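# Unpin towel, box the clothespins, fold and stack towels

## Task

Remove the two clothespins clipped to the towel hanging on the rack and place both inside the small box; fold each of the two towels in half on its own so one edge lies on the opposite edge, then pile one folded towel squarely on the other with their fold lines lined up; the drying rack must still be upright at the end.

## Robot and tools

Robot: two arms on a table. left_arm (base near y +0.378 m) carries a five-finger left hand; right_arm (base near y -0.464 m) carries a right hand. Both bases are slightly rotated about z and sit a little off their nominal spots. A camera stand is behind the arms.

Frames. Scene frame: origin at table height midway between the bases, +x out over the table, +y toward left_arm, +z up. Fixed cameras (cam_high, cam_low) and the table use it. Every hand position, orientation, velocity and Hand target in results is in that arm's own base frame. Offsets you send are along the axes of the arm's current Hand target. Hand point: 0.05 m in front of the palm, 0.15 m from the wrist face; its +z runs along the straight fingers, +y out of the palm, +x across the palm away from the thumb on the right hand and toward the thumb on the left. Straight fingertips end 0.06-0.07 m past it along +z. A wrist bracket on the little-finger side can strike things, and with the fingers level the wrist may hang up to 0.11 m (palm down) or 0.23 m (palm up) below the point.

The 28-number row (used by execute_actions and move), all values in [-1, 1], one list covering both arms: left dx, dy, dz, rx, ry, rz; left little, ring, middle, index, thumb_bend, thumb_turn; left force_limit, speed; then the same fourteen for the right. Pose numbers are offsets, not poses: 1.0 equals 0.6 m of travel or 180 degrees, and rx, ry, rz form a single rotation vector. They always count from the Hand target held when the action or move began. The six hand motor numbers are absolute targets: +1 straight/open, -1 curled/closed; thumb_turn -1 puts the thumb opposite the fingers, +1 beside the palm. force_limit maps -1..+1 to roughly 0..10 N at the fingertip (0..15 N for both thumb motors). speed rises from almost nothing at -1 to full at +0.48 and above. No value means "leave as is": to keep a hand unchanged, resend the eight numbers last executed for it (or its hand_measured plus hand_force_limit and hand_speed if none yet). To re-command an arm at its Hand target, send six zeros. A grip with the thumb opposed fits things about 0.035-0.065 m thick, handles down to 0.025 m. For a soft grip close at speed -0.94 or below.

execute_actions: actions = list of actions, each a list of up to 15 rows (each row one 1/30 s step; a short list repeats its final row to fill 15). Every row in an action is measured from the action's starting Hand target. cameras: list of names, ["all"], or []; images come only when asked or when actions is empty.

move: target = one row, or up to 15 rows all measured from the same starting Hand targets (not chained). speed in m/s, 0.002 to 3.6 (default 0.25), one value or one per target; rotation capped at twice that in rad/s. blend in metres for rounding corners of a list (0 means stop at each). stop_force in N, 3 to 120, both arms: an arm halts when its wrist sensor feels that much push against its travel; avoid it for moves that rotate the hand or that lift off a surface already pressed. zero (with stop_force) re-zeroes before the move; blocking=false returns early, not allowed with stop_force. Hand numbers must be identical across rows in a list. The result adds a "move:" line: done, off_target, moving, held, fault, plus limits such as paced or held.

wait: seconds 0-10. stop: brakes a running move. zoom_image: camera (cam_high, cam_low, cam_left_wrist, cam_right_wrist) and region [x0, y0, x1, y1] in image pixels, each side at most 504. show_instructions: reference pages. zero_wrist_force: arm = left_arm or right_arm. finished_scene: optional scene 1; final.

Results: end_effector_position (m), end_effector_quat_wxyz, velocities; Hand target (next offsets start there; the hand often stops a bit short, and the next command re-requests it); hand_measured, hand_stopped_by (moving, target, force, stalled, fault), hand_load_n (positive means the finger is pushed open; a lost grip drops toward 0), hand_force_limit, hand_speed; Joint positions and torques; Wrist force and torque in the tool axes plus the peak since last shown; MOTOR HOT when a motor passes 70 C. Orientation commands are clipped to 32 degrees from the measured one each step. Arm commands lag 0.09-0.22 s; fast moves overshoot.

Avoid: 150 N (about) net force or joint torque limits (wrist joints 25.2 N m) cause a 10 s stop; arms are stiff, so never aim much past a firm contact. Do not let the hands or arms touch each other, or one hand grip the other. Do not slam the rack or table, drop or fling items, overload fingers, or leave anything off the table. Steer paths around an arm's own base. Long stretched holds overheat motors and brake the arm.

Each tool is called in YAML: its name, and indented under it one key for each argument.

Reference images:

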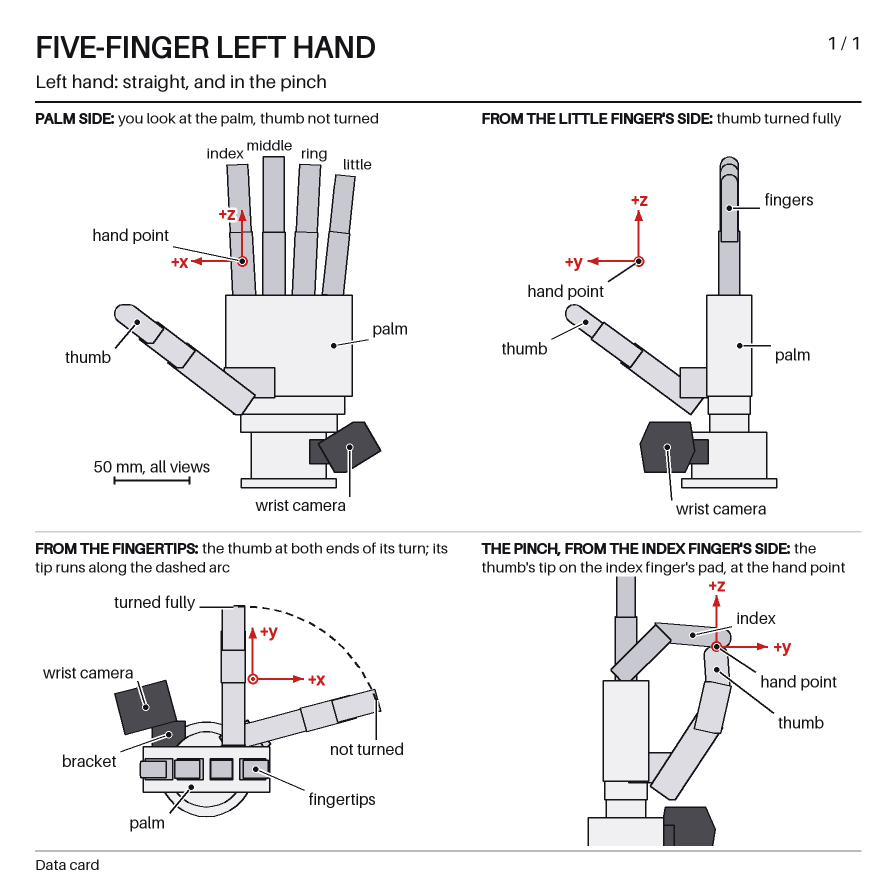

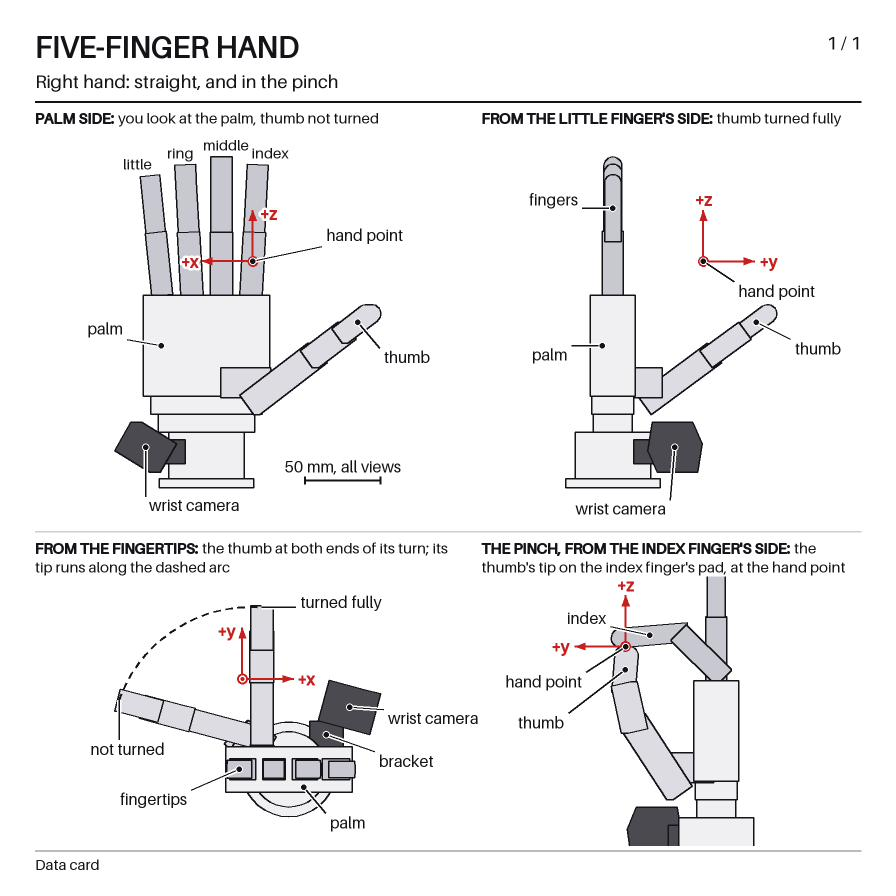

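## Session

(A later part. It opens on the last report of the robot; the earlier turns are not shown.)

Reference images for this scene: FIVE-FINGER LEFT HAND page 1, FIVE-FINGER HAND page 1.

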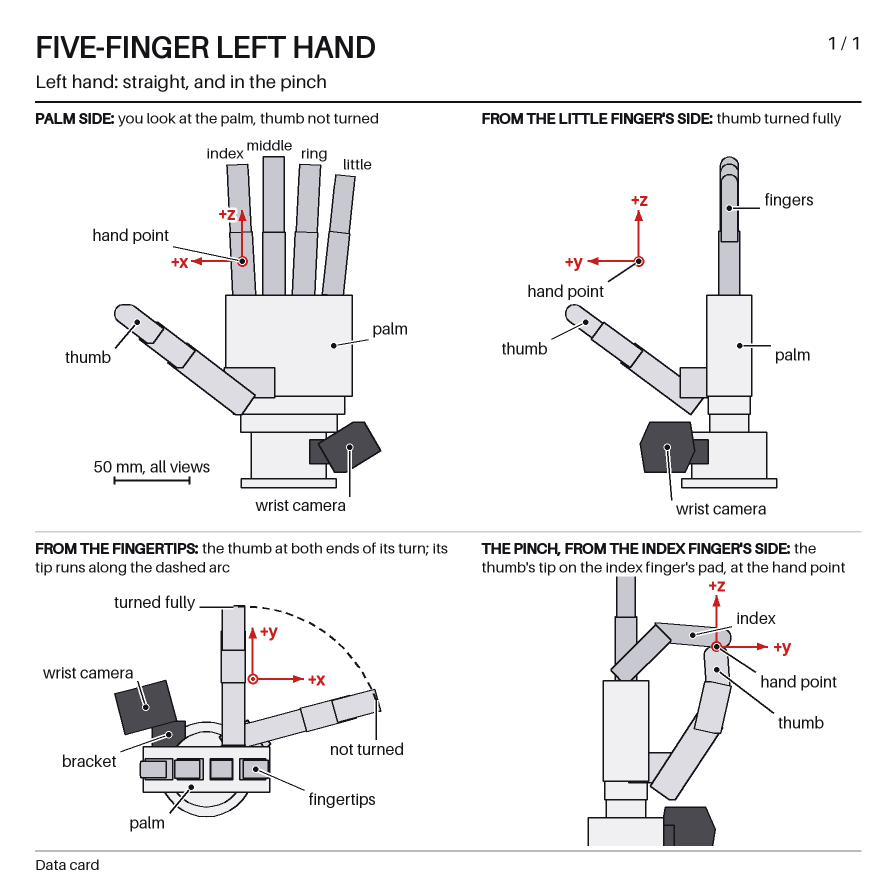

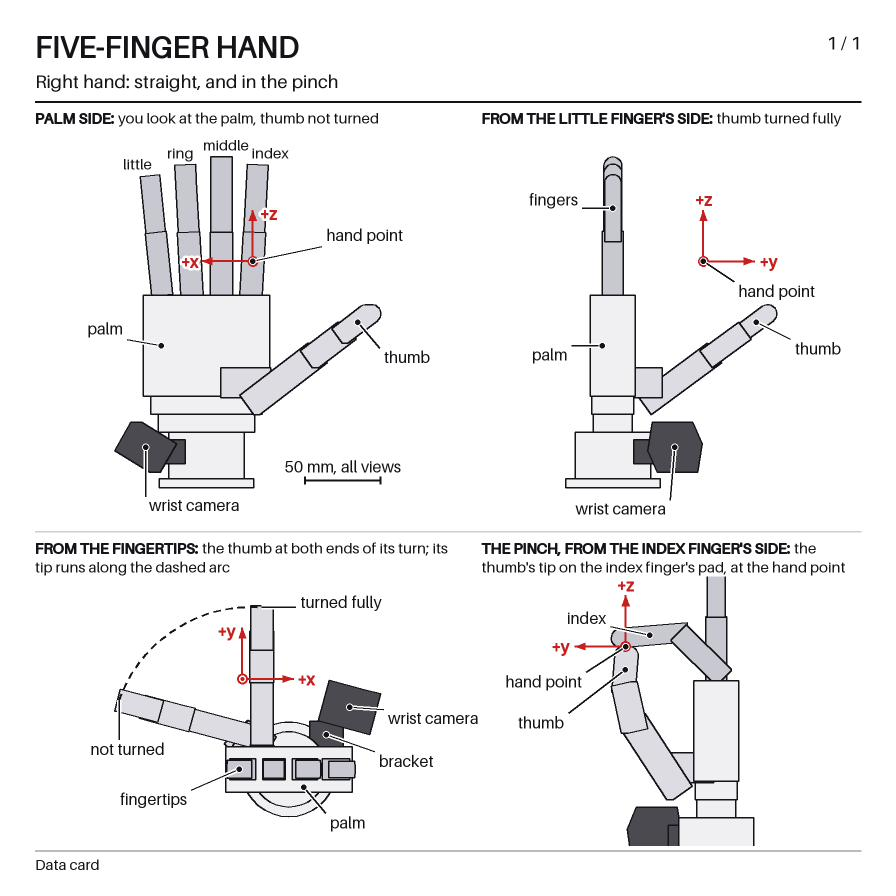

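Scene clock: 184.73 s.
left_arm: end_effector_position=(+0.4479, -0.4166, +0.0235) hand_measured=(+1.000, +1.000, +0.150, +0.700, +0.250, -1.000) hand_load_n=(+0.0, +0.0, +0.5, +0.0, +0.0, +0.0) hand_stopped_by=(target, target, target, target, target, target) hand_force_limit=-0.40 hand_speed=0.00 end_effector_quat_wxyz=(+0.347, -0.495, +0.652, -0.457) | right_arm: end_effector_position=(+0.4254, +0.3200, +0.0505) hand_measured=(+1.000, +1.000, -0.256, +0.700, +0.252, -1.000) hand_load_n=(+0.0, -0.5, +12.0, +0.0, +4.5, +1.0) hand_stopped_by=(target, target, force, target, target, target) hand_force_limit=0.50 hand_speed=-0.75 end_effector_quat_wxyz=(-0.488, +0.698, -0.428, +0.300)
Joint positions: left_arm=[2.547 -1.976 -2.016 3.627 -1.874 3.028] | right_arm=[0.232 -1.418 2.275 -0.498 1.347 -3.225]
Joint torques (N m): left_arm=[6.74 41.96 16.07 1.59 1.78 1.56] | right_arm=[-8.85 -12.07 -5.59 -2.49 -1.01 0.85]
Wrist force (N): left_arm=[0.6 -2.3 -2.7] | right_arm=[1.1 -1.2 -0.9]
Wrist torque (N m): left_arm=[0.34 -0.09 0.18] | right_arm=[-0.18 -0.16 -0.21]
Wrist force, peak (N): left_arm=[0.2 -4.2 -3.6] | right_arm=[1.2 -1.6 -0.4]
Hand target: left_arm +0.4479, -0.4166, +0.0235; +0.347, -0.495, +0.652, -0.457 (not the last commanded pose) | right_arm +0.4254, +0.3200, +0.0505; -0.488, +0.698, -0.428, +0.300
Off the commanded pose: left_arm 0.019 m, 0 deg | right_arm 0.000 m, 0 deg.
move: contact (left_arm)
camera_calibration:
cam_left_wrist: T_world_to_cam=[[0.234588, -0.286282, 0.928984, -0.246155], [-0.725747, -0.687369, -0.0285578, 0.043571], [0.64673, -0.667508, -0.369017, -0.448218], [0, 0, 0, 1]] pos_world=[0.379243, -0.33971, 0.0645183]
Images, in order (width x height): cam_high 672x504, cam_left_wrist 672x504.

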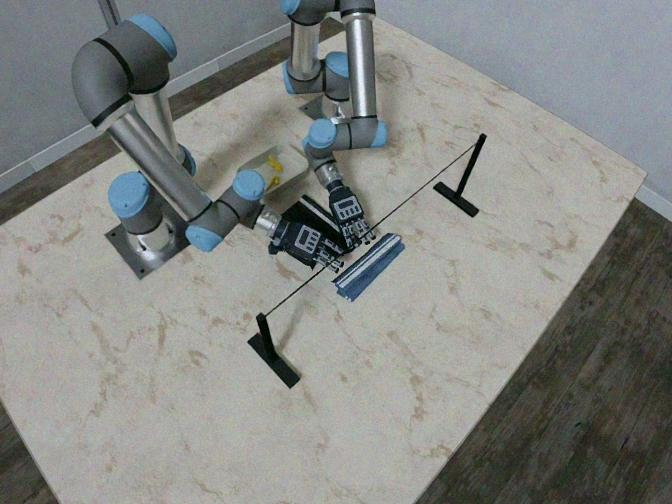

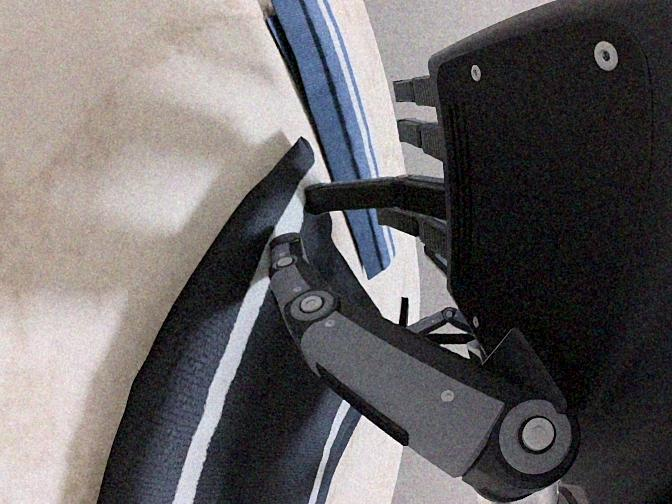

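move:
  target: [0,0,0,0,0,0,1,1,-0.45,0.7,0.25,-1,0.4,-0.75, 0,0,0,0,0,0,1,1,-0.4,0.7,0.25,-1,0.5,-0.75]
  speed: 0.05
  cameras: ["cam_left_wrist","cam_low"]

zoom_image:
  camera: "cam_left_wrist"
  region: [180, 100, 470, 350]

zoom_image:
  camera: "cam_low"
  region: [260, 230, 400, 330]

Scene clock: 185.63 s.
left_arm: end_effector_position=(+0.4479, -0.4166, +0.0236) hand_measured=(+1.000, +1.000, -0.192, +0.700, +0.250, -1.000) hand_load_n=(+0.0, +0.0, +8.5, -0.5, +4.5, +0.5) hand_stopped_by=(target, target, force, target, target, target) hand_force_limit=0.40 hand_speed=-0.75 end_effector_quat_wxyz=(+0.347, -0.495, +0.652, -0.457) | right_arm: end_effector_position=(+0.4254, +0.3200, +0.0505) hand_measured=(+1.000, +1.000, -0.256, +0.700, +0.252, -1.000) hand_load_n=(+0.0, -0.5, +12.5, +0.0, +4.5, +0.5) hand_stopped_by=(target, target, force, target, target, target) hand_force_limit=0.50 hand_speed=-0.75 end_effector_quat_wxyz=(-0.488, +0.698, -0.428, +0.300)
Joint positions: left_arm=[2.547 -1.976 -2.016 3.627 -1.874 3.028] | right_arm=[0.232 -1.418 2.275 -0.498 1.347 -3.225]
Joint torques (N m): left_arm=[4.86 28.77 20.35 -2.1 1.49 1.52] | right_arm=[-9.41 -11.82 -5.75 -2.52 -0.87 0.91]
Wrist force (N): left_arm=[0.7 -5.4 -2.1] | right_arm=[0.9 -0.9 -0.9]
Wrist torque (N m): left_arm=[0.24 -0.03 0.24] | right_arm=[-0.14 -0.16 -0.20]
Wrist force, peak (N): left_arm=[0.8 -12.7 -1.8] | right_arm=[1.1 -1.1 -1.1]
Hand target: left_arm +0.4479, -0.4166, +0.0235; +0.347, -0.495, +0.652, -0.457 | right_arm +0.4254, +0.3200, +0.0505; -0.488, +0.698, -0.428, +0.300
Off the commanded pose: left_arm 0.000 m, 0 deg | right_arm 0.000 m, 0 deg.
move: done
camera_calibration:
cam_left_wrist: T_world_to_cam=[[0.234478, -0.286269, 0.929016, -0.246111], [-0.725762, -0.68735, -0.0286235, 0.0435872], [0.646753, -0.667532, -0.368931, -0.448241], [0, 0, 0, 1]] pos_world=[0.379243, -0.33971, 0.0645184]
Images, in order (width x height): cam_low 672x504, cam_left_wrist 672x504.

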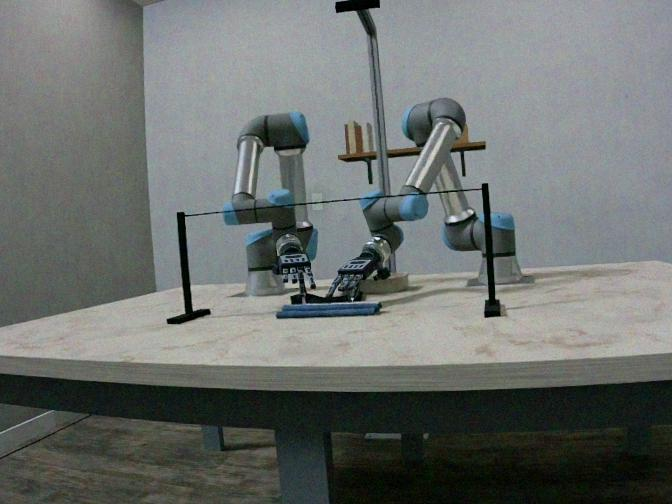

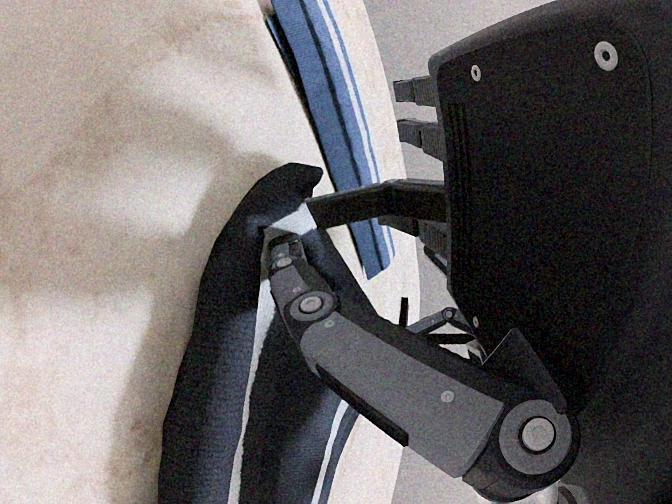

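Scaled by 1.738 from the camera's 672x504 image, which has a finer 960x720 frame.

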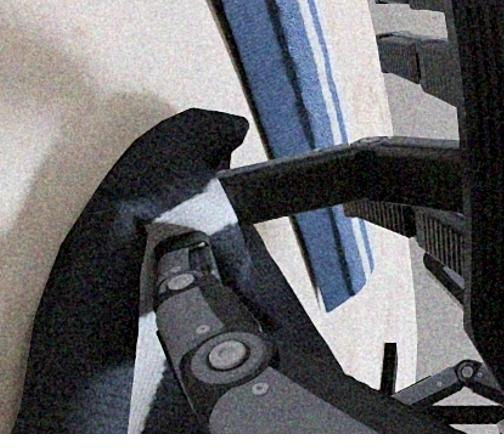

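Scaled by 3.600 from the camera's 672x504 image, which has a finer 960x720 frame.

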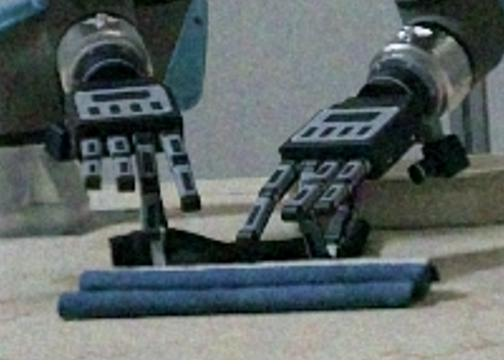

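move:
  target: [0,-0.0423,-0.0154,0,0,0,1,1,-0.45,0.7,0.25,-1,0.4,-0.75, 0,0,0,0,0,0,1,1,-0.4,0.7,0.25,-1,0.5,-0.75]
  speed: 0.05
  cameras: ["all"]

zoom_image:
  camera: "cam_high"
  region: [250, 180, 410, 310]

zoom_image:
  camera: "cam_low"
  region: [260, 230, 400, 330]

Scene clock: 186.60 s.
left_arm: end_effector_position=(+0.4480, -0.4166, +0.0507) hand_measured=(+1.000, +1.000, -0.192, +0.700, +0.250, -1.000) hand_load_n=(+0.0, +0.0, +6.0, +0.0, +4.5, +0.5) hand_stopped_by=(target, target, force, target, target, target) hand_force_limit=0.40 hand_speed=-0.75 end_effector_quat_wxyz=(+0.347, -0.495, +0.652, -0.457) | right_arm: end_effector_position=(+0.4254, +0.3200, +0.0505) hand_measured=(+1.000, +1.000, -0.256, +0.700, +0.252, -1.000) hand_load_n=(-0.5, +0.0, +12.5, +0.0, +4.5, +1.0) hand_stopped_by=(target, target, force, target, target, target) hand_force_limit=0.50 hand_speed=-0.75 end_effector_quat_wxyz=(-0.488, +0.698, -0.428, +0.300)
Joint positions: left_arm=[2.547 -1.925 -1.996 3.556 -1.874 3.028] | right_arm=[0.232 -1.418 2.275 -0.498 1.347 -3.225]
Joint torques (N m): left_arm=[-2.6 18.33 7.78 2.44 0.03 0.84] | right_arm=[-9.35 -12.1 -6.29 -2.49 -0.9 1.03]
Wrist force (N): left_arm=[1.1 1.2 -1.3] | right_arm=[1.0 -1.3 -1.0]
Wrist torque (N m): left_arm=[0.39 -0.07 0.10] | right_arm=[-0.16 -0.14 -0.22]
Wrist force, peak (N): left_arm=[0.9 -6.3 -1.9] | right_arm=[1.1 -1.4 -0.9]
Hand target: left_arm +0.4478, -0.4165, +0.0505; +0.347, -0.495, +0.652, -0.457 | right_arm +0.4254, +0.3200, +0.0505; -0.488, +0.698, -0.428, +0.300
Off the commanded pose: left_arm 0.000 m, 0 deg | right_arm 0.000 m, 0 deg.
move: done
camera_calibration:
cam_left_wrist: T_world_to_cam=[[0.234196, -0.286113, 0.929135, -0.271232], [-0.725776, -0.687331, -0.028716, 0.0443867], [0.646839, -0.667619, -0.368624, -0.438298], [0, 0, 0, 1]] pos_world=[0.379244, -0.339711, 0.0917185]
cam_right_wrist: T_world_to_cam=[[-0.206569, -0.328689, -0.921571, 0.243582], [-0.847637, 0.530577, 0.000760102, 0.190031], [0.488714, 0.781314, -0.38821, -0.322723], [0, 0, 0, 1]] pos_world=[0.369113, 0.231385, 0.0990489]

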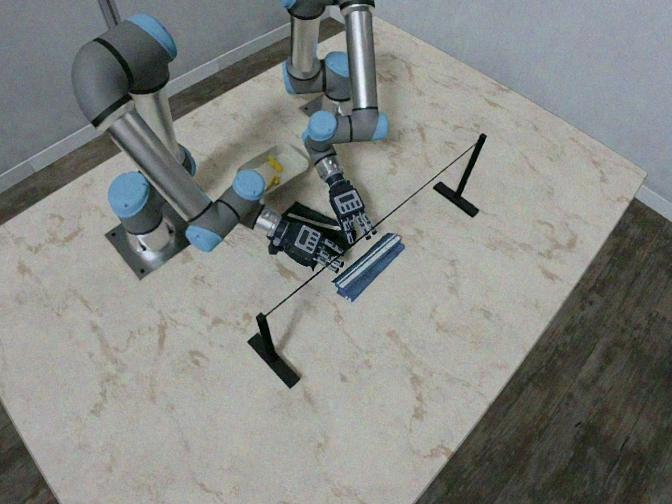

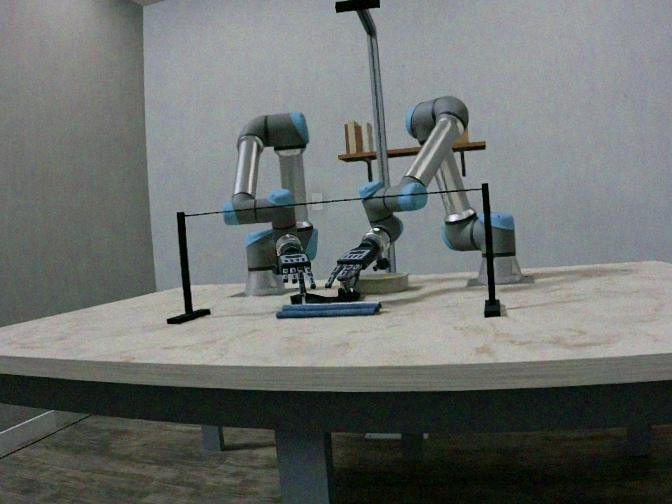

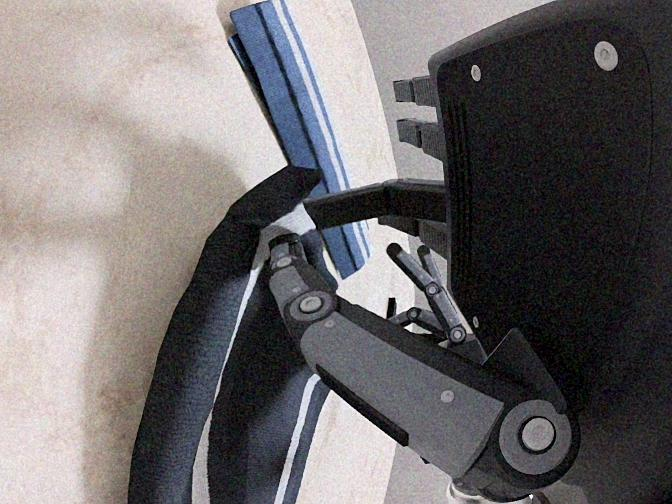

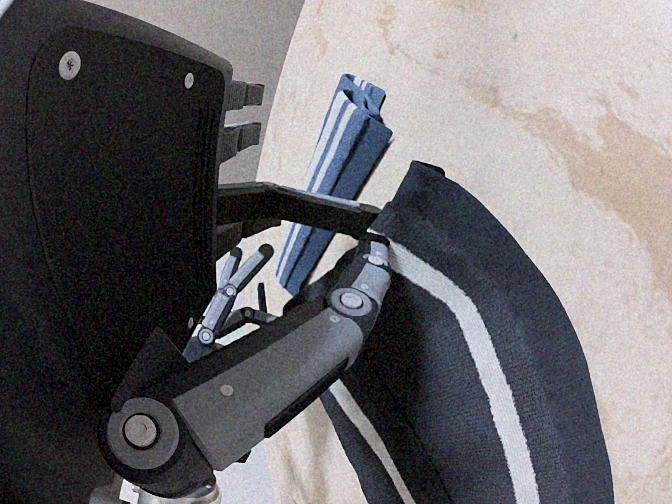

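Scaled by 3.150 from the camera's 672x504 image, which has a finer 960x720 frame.

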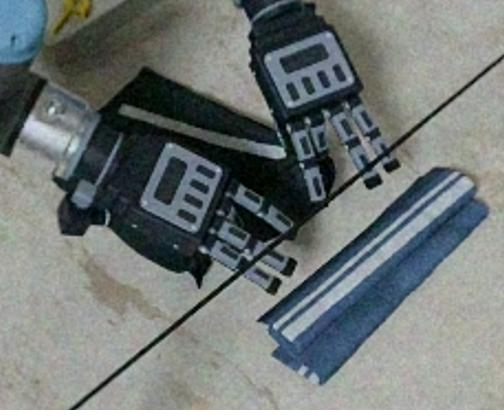

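Scaled by 3.600 from the camera's 672x504 image, which has a finer 960x720 frame.

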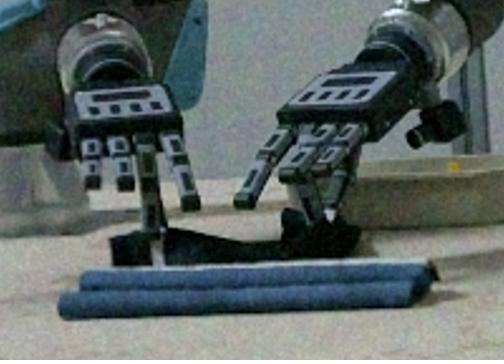

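move:
  target: [0,-0.1723,-0.0627,0,0,0,1,1,-0.45,0.7,0.25,-1,0.4,-0.75, 0,-0.1723,-0.0627,0,0,0,1,1,-0.4,0.7,0.25,-1,0.5,-0.75]
  speed: 0.08
  cameras: ["all"]

zoom_image:
  camera: "cam_high"
  region: [230, 160, 410, 310]

zoom_image:
  camera: "cam_low"
  region: [250, 200, 410, 330]

Scene clock: 189.93 s.
left_arm: end_effector_position=(+0.4477, -0.4165, +0.1607) hand_measured=(+1.000, +1.000, -0.192, +0.700, +0.250, -1.000) hand_load_n=(+0.0, +0.0, +6.0, +0.0, +4.5, +0.5) hand_stopped_by=(target, target, force, target, target, target) hand_force_limit=0.40 hand_speed=-0.75 end_effector_quat_wxyz=(+0.347, -0.495, +0.652, -0.457) | right_arm: end_effector_position=(+0.4255, +0.3202, +0.1605) hand_measured=(+1.000, +1.000, -0.256, +0.700, +0.252, -1.000) hand_load_n=(+0.0, +0.0, +12.5, +0.0, +4.5, +1.0) hand_stopped_by=(target, target, force, target, target, target) hand_force_limit=0.50 hand_speed=-0.75 end_effector_quat_wxyz=(-0.489, +0.698, -0.428, +0.300)
Joint positions: left_arm=[2.547 -1.76 -1.871 3.267 -1.874 3.028] | right_arm=[0.232 -1.62 2.129 -0.149 1.348 -3.225]
Joint torques (N m): left_arm=[-7.57 14.65 10.37 1.74 -1.87 -0.14] | right_arm=[2.88 -7.94 -11.28 -1.82 -0.02 -0.52]
Wrist force (N): left_arm=[0.8 1.2 -1.5] | right_arm=[1.0 -0.9 -0.6]
Wrist torque (N m): left_arm=[0.38 -0.01 0.06] | right_arm=[-0.15 -0.15 -0.22]
Wrist force, peak (N): left_arm=[0.8 2.4 -1.1] | right_arm=[0.9 -1.9 -1.1]
Hand target: left_arm +0.4477, -0.4165, +0.1605; +0.347, -0.495, +0.652, -0.457 | right_arm +0.4254, +0.3201, +0.1605; -0.488, +0.698, -0.428, +0.300
Off the commanded pose: left_arm 0.000 m, 0 deg | right_arm 0.000 m, 0 deg.
move: done
camera_calibration:
cam_left_wrist: T_world_to_cam=[[0.234239, -0.286191, 0.9291, -0.373397], [-0.725784, -0.687322, -0.0287363, 0.047479], [0.646815, -0.667595, -0.368711, -0.397518], [0, 0, 0, 1]] pos_world=[0.379044, -0.33961, 0.201718]
cam_right_wrist: T_world_to_cam=[[-0.206371, -0.328555, -0.921663, 0.344902], [-0.847642, 0.530568, 0.000660003, 0.189919], [0.488788, 0.781377, -0.387992, -0.280185], [0, 0, 0, 1]] pos_world=[0.369113, 0.231485, 0.209049]

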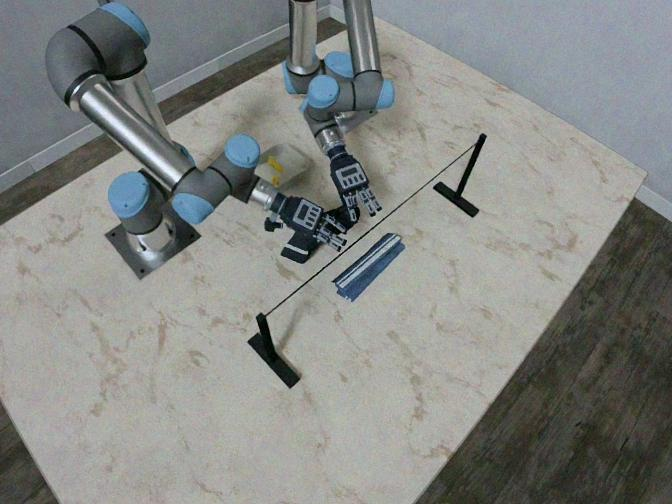

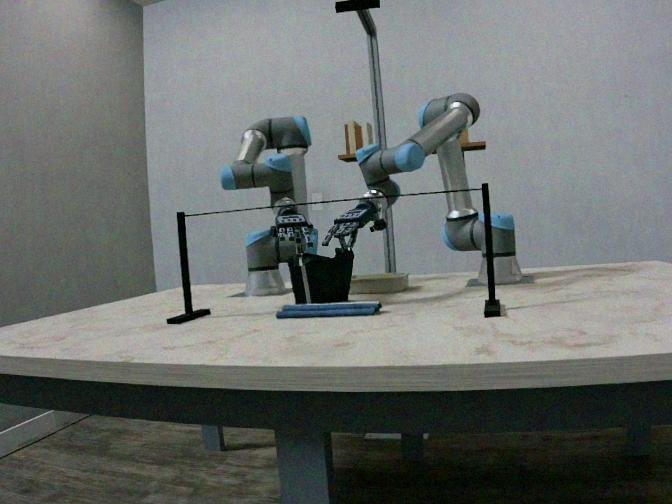

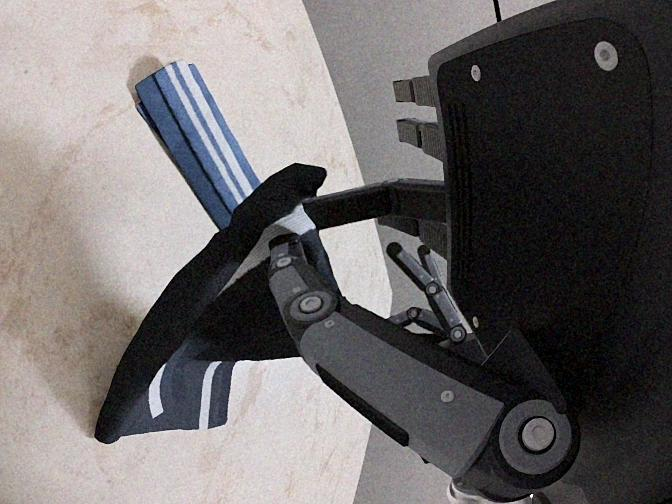

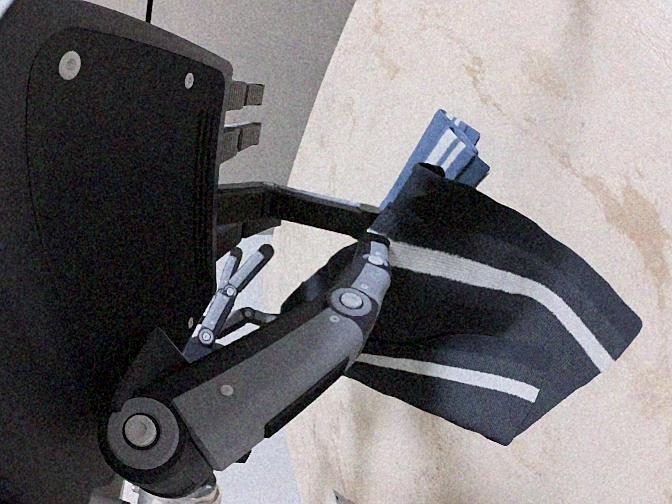

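Scaled by 2.800 from the camera's 672x504 image, which has a finer 960x720 frame.

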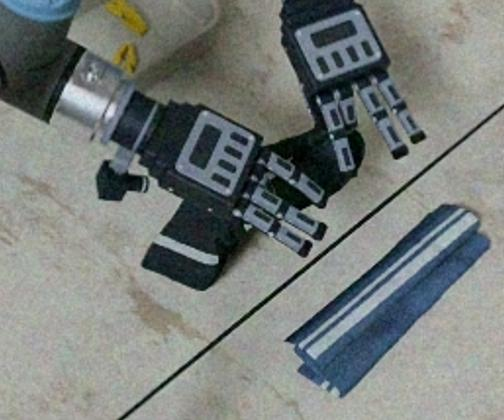

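Scaled by 3.150 from the camera's 672x504 image, which has a finer 960x720 frame.

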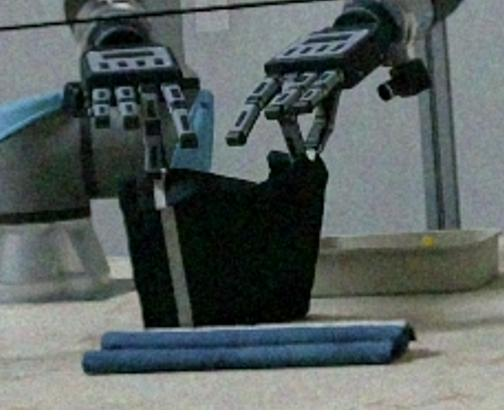

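move:
  target: [0,-0.1880,-0.0684,0,0,0,1,1,-0.45,0.7,0.25,-1,0.4,-0.75, 0,-0.1880,-0.0684,0,0,0,1,1,-0.4,0.7,0.25,-1,0.5,-0.75]
  speed: 0.1
  cameras: ["all"]

zoom_image:
  camera: "cam_high"
  region: [230, 160, 410, 310]

zoom_image:
  camera: "cam_low"
  region: [250, 180, 410, 320]

Scene clock: 191.70 s.
left_arm: end_effector_position=(+0.4475, -0.4164, +0.2807) hand_measured=(+1.000, +1.000, -0.192, +0.700, +0.250, -1.000) hand_load_n=(+0.0, +0.0, +6.0, +0.0, +4.5, +0.5) hand_stopped_by=(target, target, force, target, target, target) hand_force_limit=0.40 hand_speed=-0.75 end_effector_quat_wxyz=(+0.347, -0.495, +0.652, -0.457) | right_arm: end_effector_position=(+0.4255, +0.3202, +0.2805) hand_measured=(+1.000, +1.000, -0.256, +0.700, +0.252, -1.000) hand_load_n=(+0.0, +0.0, +12.5, +0.0, +4.5, +0.5) hand_stopped_by=(target, target, force, target, target, target) hand_force_limit=0.50 hand_speed=-0.75 end_effector_quat_wxyz=(-0.489, +0.698, -0.428, +0.300)
Joint positions: left_arm=[2.547 -1.665 -1.656 2.957 -1.874 3.028] | right_arm=[0.232 -1.724 1.894 0.189 1.348 -3.225]
Joint torques (N m): left_arm=[-8.48 14.24 16.23 1.01 -2.05 -1.19] | right_arm=[8.18 -4.17 -18.74 -0.98 1.45 -0.78]
Wrist force (N): left_arm=[1.3 1.4 -1.5] | right_arm=[0.6 -1.3 -0.9]
Wrist torque (N m): left_arm=[0.42 -0.10 0.09] | right_arm=[-0.18 -0.11 -0.23]
Wrist force, peak (N): left_arm=[1.0 2.7 -0.9] | right_arm=[1.0 -2.2 -0.9]
Hand target: left_arm +0.4475, -0.4164, +0.2806; +0.347, -0.495, +0.652, -0.457 | right_arm +0.4255, +0.3202, +0.2805; -0.488, +0.698, -0.428, +0.300
Off the commanded pose: left_arm 0.000 m, 0 deg | right_arm 0.000 m, 0 deg.
move: done
camera_calibration:
cam_left_wrist: T_world_to_cam=[[0.234315, -0.286268, 0.929057, -0.484762], [-0.725832, -0.687272, -0.0287074, 0.0508739], [0.646733, -0.667613, -0.368821, -0.353052], [0, 0, 0, 1]] pos_world=[0.378844, -0.33951, 0.321618]
cam_right_wrist: T_world_to_cam=[[-0.206383, -0.328571, -0.921654, 0.455653], [-0.847683, 0.530503, 0.000694128, 0.18989], [0.488712, 0.781414, -0.388011, -0.233689], [0, 0, 0, 1]] pos_world=[0.369212, 0.231585, 0.329149]

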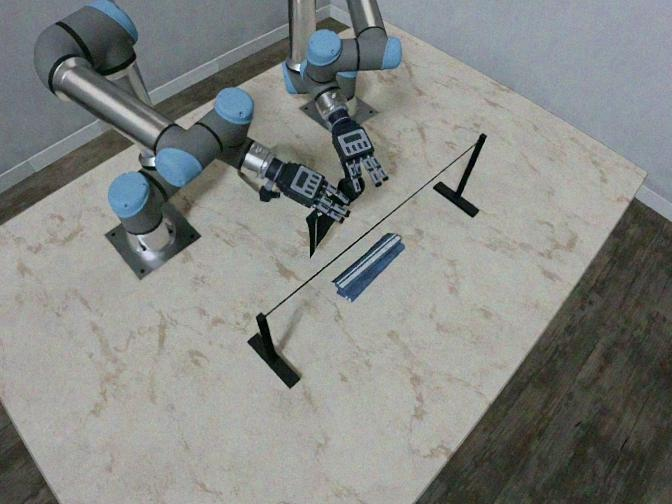

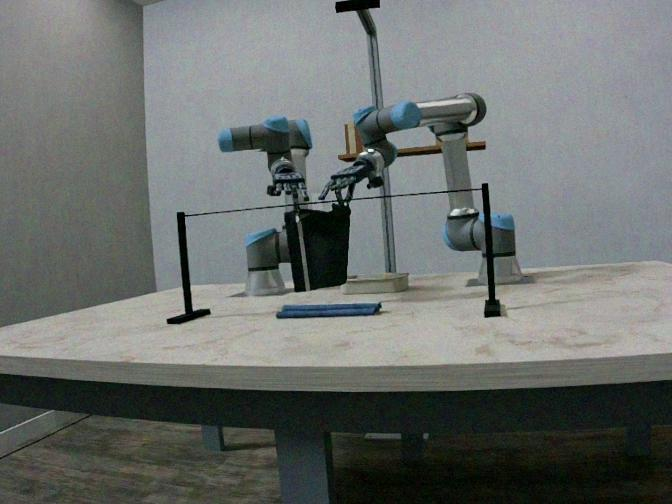

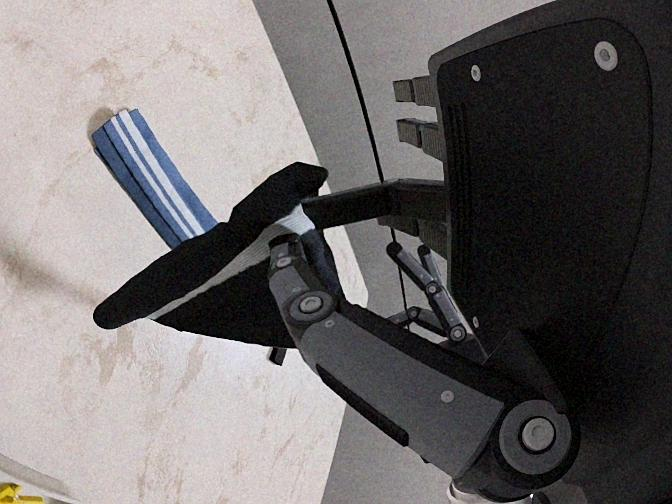

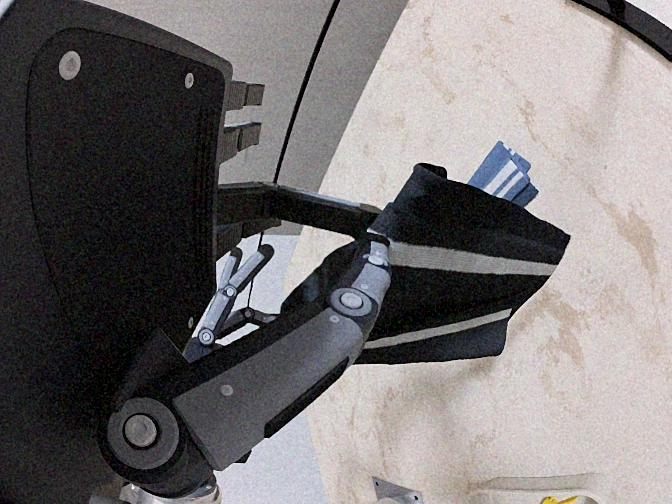

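Scaled by 2.800 from the camera's 672x504 image, which has a finer 960x720 frame.

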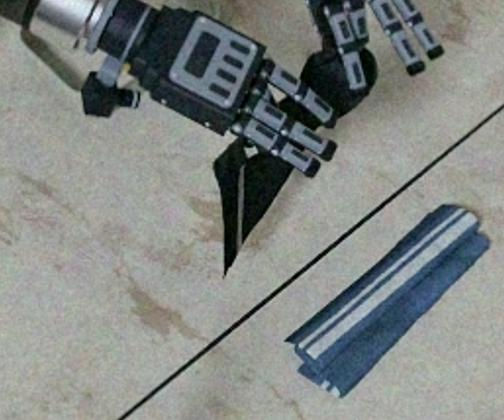

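Scaled by 3.150 from the camera's 672x504 image, which has a finer 960x720 frame.

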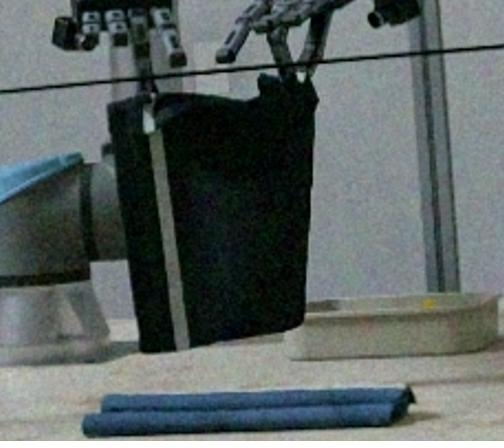

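move:
  target: [-0.0076,0.0522,0.0482,0,0,0,1,1,-0.45,0.7,0.25,-1,0.4,-0.75, 0.0129,0.0518,0.0466,0,0,0,1,1,-0.4,0.7,0.25,-1,0.5,-0.75]
  speed: 0.06
  cameras: ["all"]

zoom_image:
  camera: "cam_high"
  region: [230, 160, 410, 310]

zoom_image:
  camera: "cam_low"
  region: [250, 180, 410, 320]

Scene clock: 193.63 s.
left_arm: end_effector_position=(+0.4646, -0.4164, +0.2411) hand_measured=(+1.000, +1.000, -0.192, +0.700, +0.250, -1.000) hand_load_n=(+0.0, +0.0, +6.0, +0.0, +4.5, +0.5) hand_stopped_by=(target, target, force, target, target, target) hand_force_limit=0.40 hand_speed=-0.75 end_effector_quat_wxyz=(+0.347, -0.495, +0.652, -0.457) | right_arm: end_effector_position=(+0.4430, +0.3203, +0.2416) hand_measured=(+1.000, +1.000, -0.256, +0.700, +0.252, -1.000) hand_load_n=(+0.0, +0.0, +12.5, +0.0, +4.5, +1.0) hand_stopped_by=(target, target, force, target, target, target) hand_force_limit=0.50 hand_speed=-0.75 end_effector_quat_wxyz=(-0.488, +0.699, -0.428, +0.300)
Joint positions: left_arm=[2.571 -1.712 -1.707 3.056 -1.851 3.037] | right_arm=[0.219 -1.665 1.944 0.081 1.336 -3.23]
Joint torques (N m): left_arm=[-7.94 37.26 31.3 -0.8 -2.03 0.3] | right_arm=[3.26 -25.52 -26.45 1.09 0.28 -0.49]
Wrist force (N): left_arm=[1.3 1.1 -1.4] | right_arm=[0.8 -1.1 -0.7]
Wrist torque (N m): left_arm=[0.37 -0.10 -0.08] | right_arm=[-0.18 -0.14 0.00]
Wrist force, peak (N): left_arm=[1.4 1.5 -1.7] | right_arm=[0.8 -1.9 -1.2]
Hand target: left_arm +0.4646, -0.4164, +0.2413; +0.347, -0.495, +0.652, -0.457 | right_arm +0.4430, +0.3204, +0.2417; -0.488, +0.698, -0.428, +0.300
Off the commanded pose: left_arm 0.000 m, 0 deg | right_arm 0.000 m, 0 deg.
move: done
camera_calibration:
cam_left_wrist: T_world_to_cam=[[0.234861, -0.286559, 0.928829, -0.452344], [-0.725848, -0.687265, -0.0284967, 0.0621726], [0.646518, -0.667496, -0.36941, -0.378451], [0, 0, 0, 1]] pos_world=[0.396041, -0.339509, 0.282118]
cam_right_wrist: T_world_to_cam=[[-0.206827, -0.328646, -0.921528, 0.423506], [-0.847626, 0.530593, 0.0010143, 0.204563], [0.488623, 0.781321, -0.38831, -0.257309], [0, 0, 0, 1]] pos_world=[0.386713, 0.231685, 0.29015]

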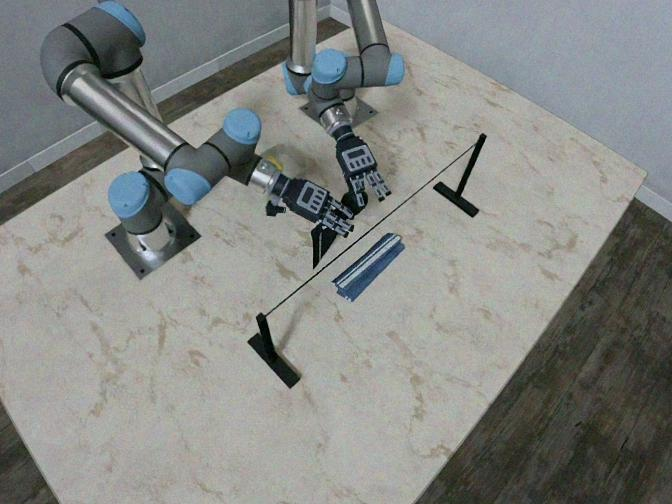

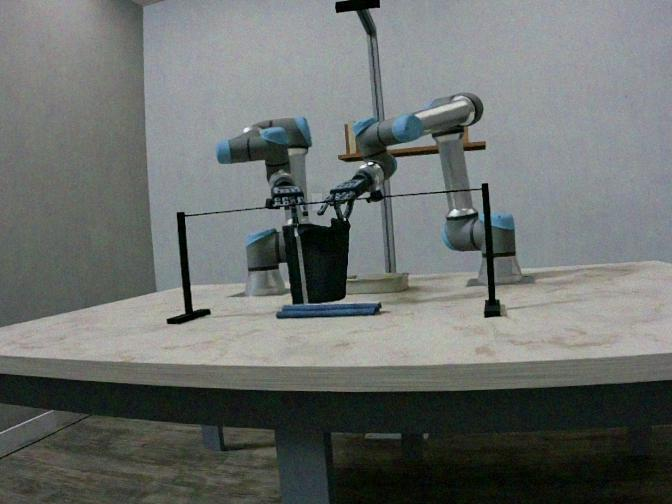

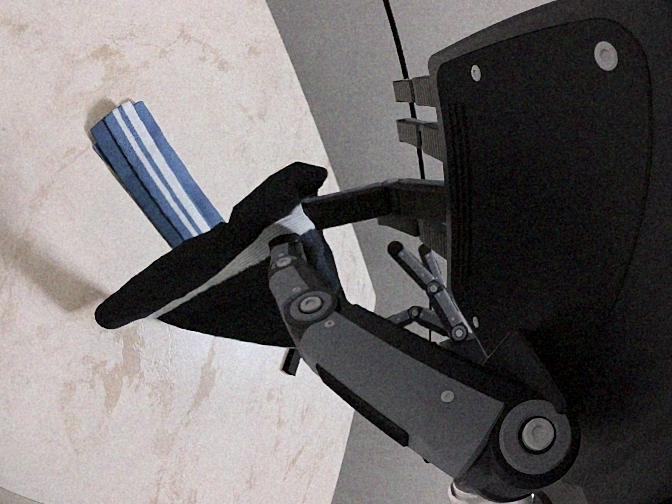

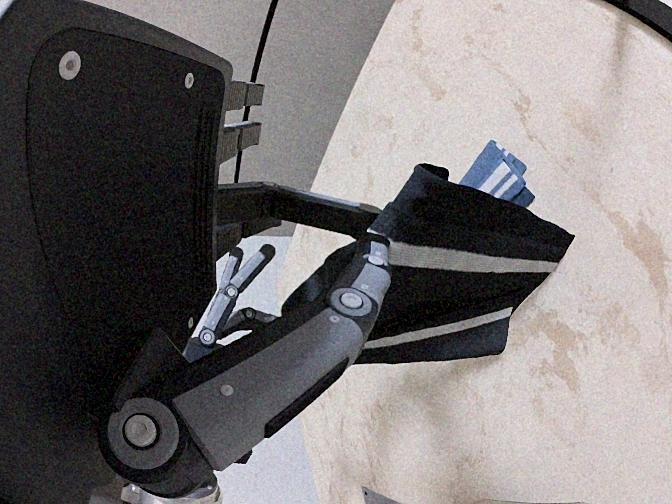

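Scaled by 2.800 from the camera's 672x504 image, which has a finer 960x720 frame.

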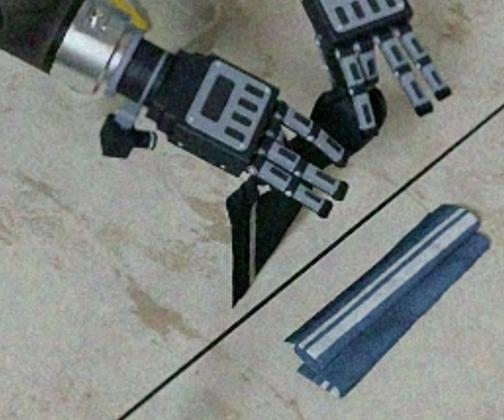

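Scaled by 3.150 from the camera's 672x504 image, which has a finer 960x720 frame.

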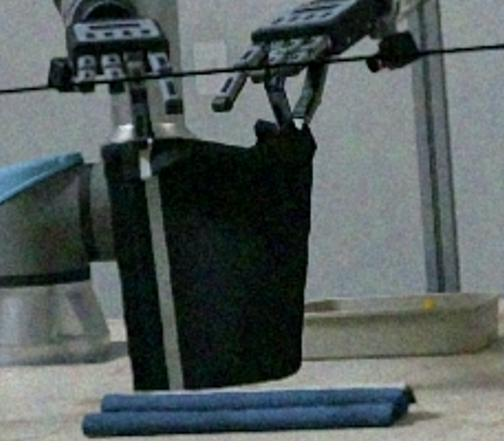

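execute_actions:
  actions: []

Scene clock: 194.13 s.
left_arm: end_effector_position=(+0.4646, -0.4164, +0.2413) hand_measured=(+1.000, +1.000, -0.192, +0.700, +0.250, -1.000) hand_load_n=(+0.0, -0.5, +6.5, +0.0, +5.0, +0.5) hand_stopped_by=(target, target, force, target, target, target) hand_force_limit=0.40 hand_speed=-0.75 end_effector_quat_wxyz=(+0.347, -0.495, +0.652, -0.457) | right_arm: end_effector_position=(+0.4430, +0.3204, +0.2417) hand_measured=(+1.000, +1.000, -0.256, +0.700, +0.252, -1.000) hand_load_n=(+0.0, +0.0, +12.5, +0.0, +4.5, +0.5) hand_stopped_by=(target, target, force, target, target, target) hand_force_limit=0.50 hand_speed=-0.75 end_effector_quat_wxyz=(-0.488, +0.698, -0.428, +0.300)
Joint positions: left_arm=[2.571 -1.712 -1.706 3.056 -1.852 3.037] | right_arm=[0.219 -1.665 1.944 0.081 1.336 -3.23]
Joint velocities: within noise
Joint torques (N m): left_arm=[-8.14 38.5 31.18 1.29 -2.09 -1.3] | right_arm=[12.81 -25.56 -28.38 -0.69 0.98 0.45]
Wrist force (N): left_arm=[1.1 1.4 -1.4] | right_arm=[0.8 -1.2 -0.7]
Wrist torque (N m): left_arm=[0.41 -0.07 -0.10] | right_arm=[-0.20 -0.13 -0.01]
Wrist force, peak (N): left_arm=[1.1 1.3 -1.6] | right_arm=[0.8 -1.6 -0.7]
Hand target: left_arm +0.4646, -0.4164, +0.2413; +0.347, -0.495, +0.652, -0.457 | right_arm +0.4430, +0.3204, +0.2417; -0.488, +0.698, -0.428, +0.300
Off the commanded pose: left_arm 0.000 m, 0 deg | right_arm 0.000 m, 0 deg.
camera_calibration:
cam_left_wrist: T_world_to_cam=[[0.234521, -0.286347, 0.928981, -0.452343], [-0.725769, -0.687342, -0.0286438, 0.0620908], [0.646729, -0.667508, -0.369018, -0.378513], [0, 0, 0, 1]] pos_world=[0.395943, -0.339509, 0.282318]
cam_right_wrist: T_world_to_cam=[[-0.206692, -0.328609, -0.921572, 0.423529], [-0.847605, 0.530627, 0.000894614, 0.204497], [0.488716, 0.781314, -0.388207, -0.257286], [0, 0, 0, 1]] pos_world=[0.386613, 0.231685, 0.290249]

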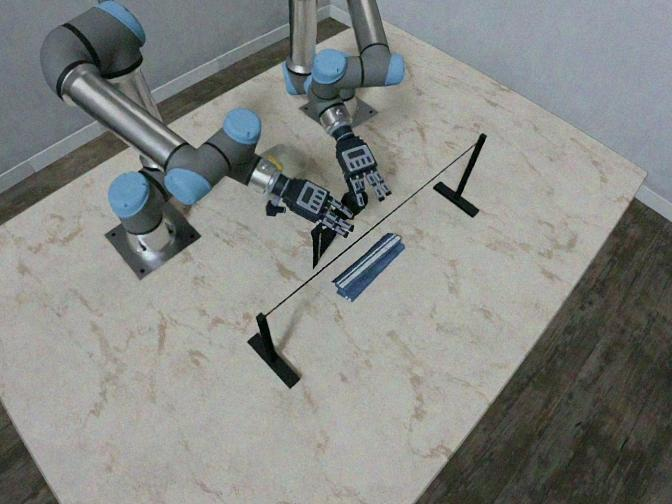

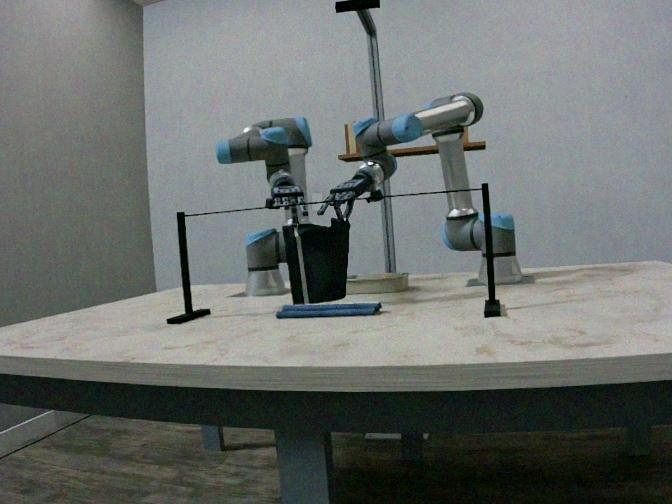

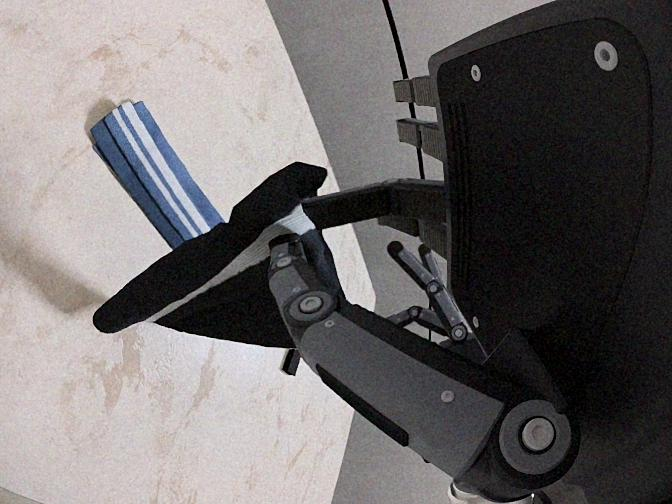

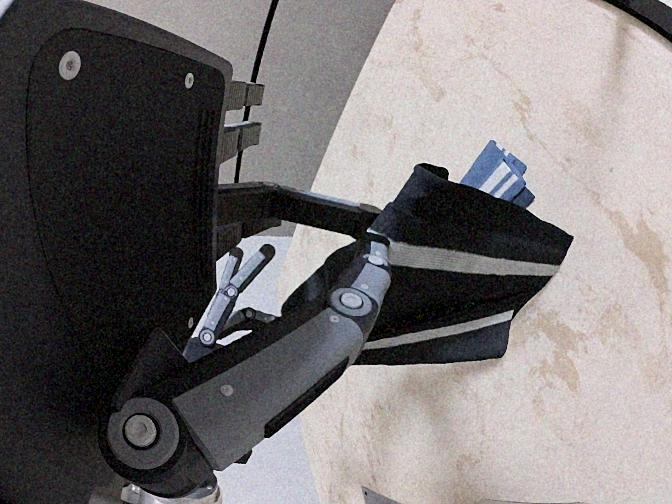

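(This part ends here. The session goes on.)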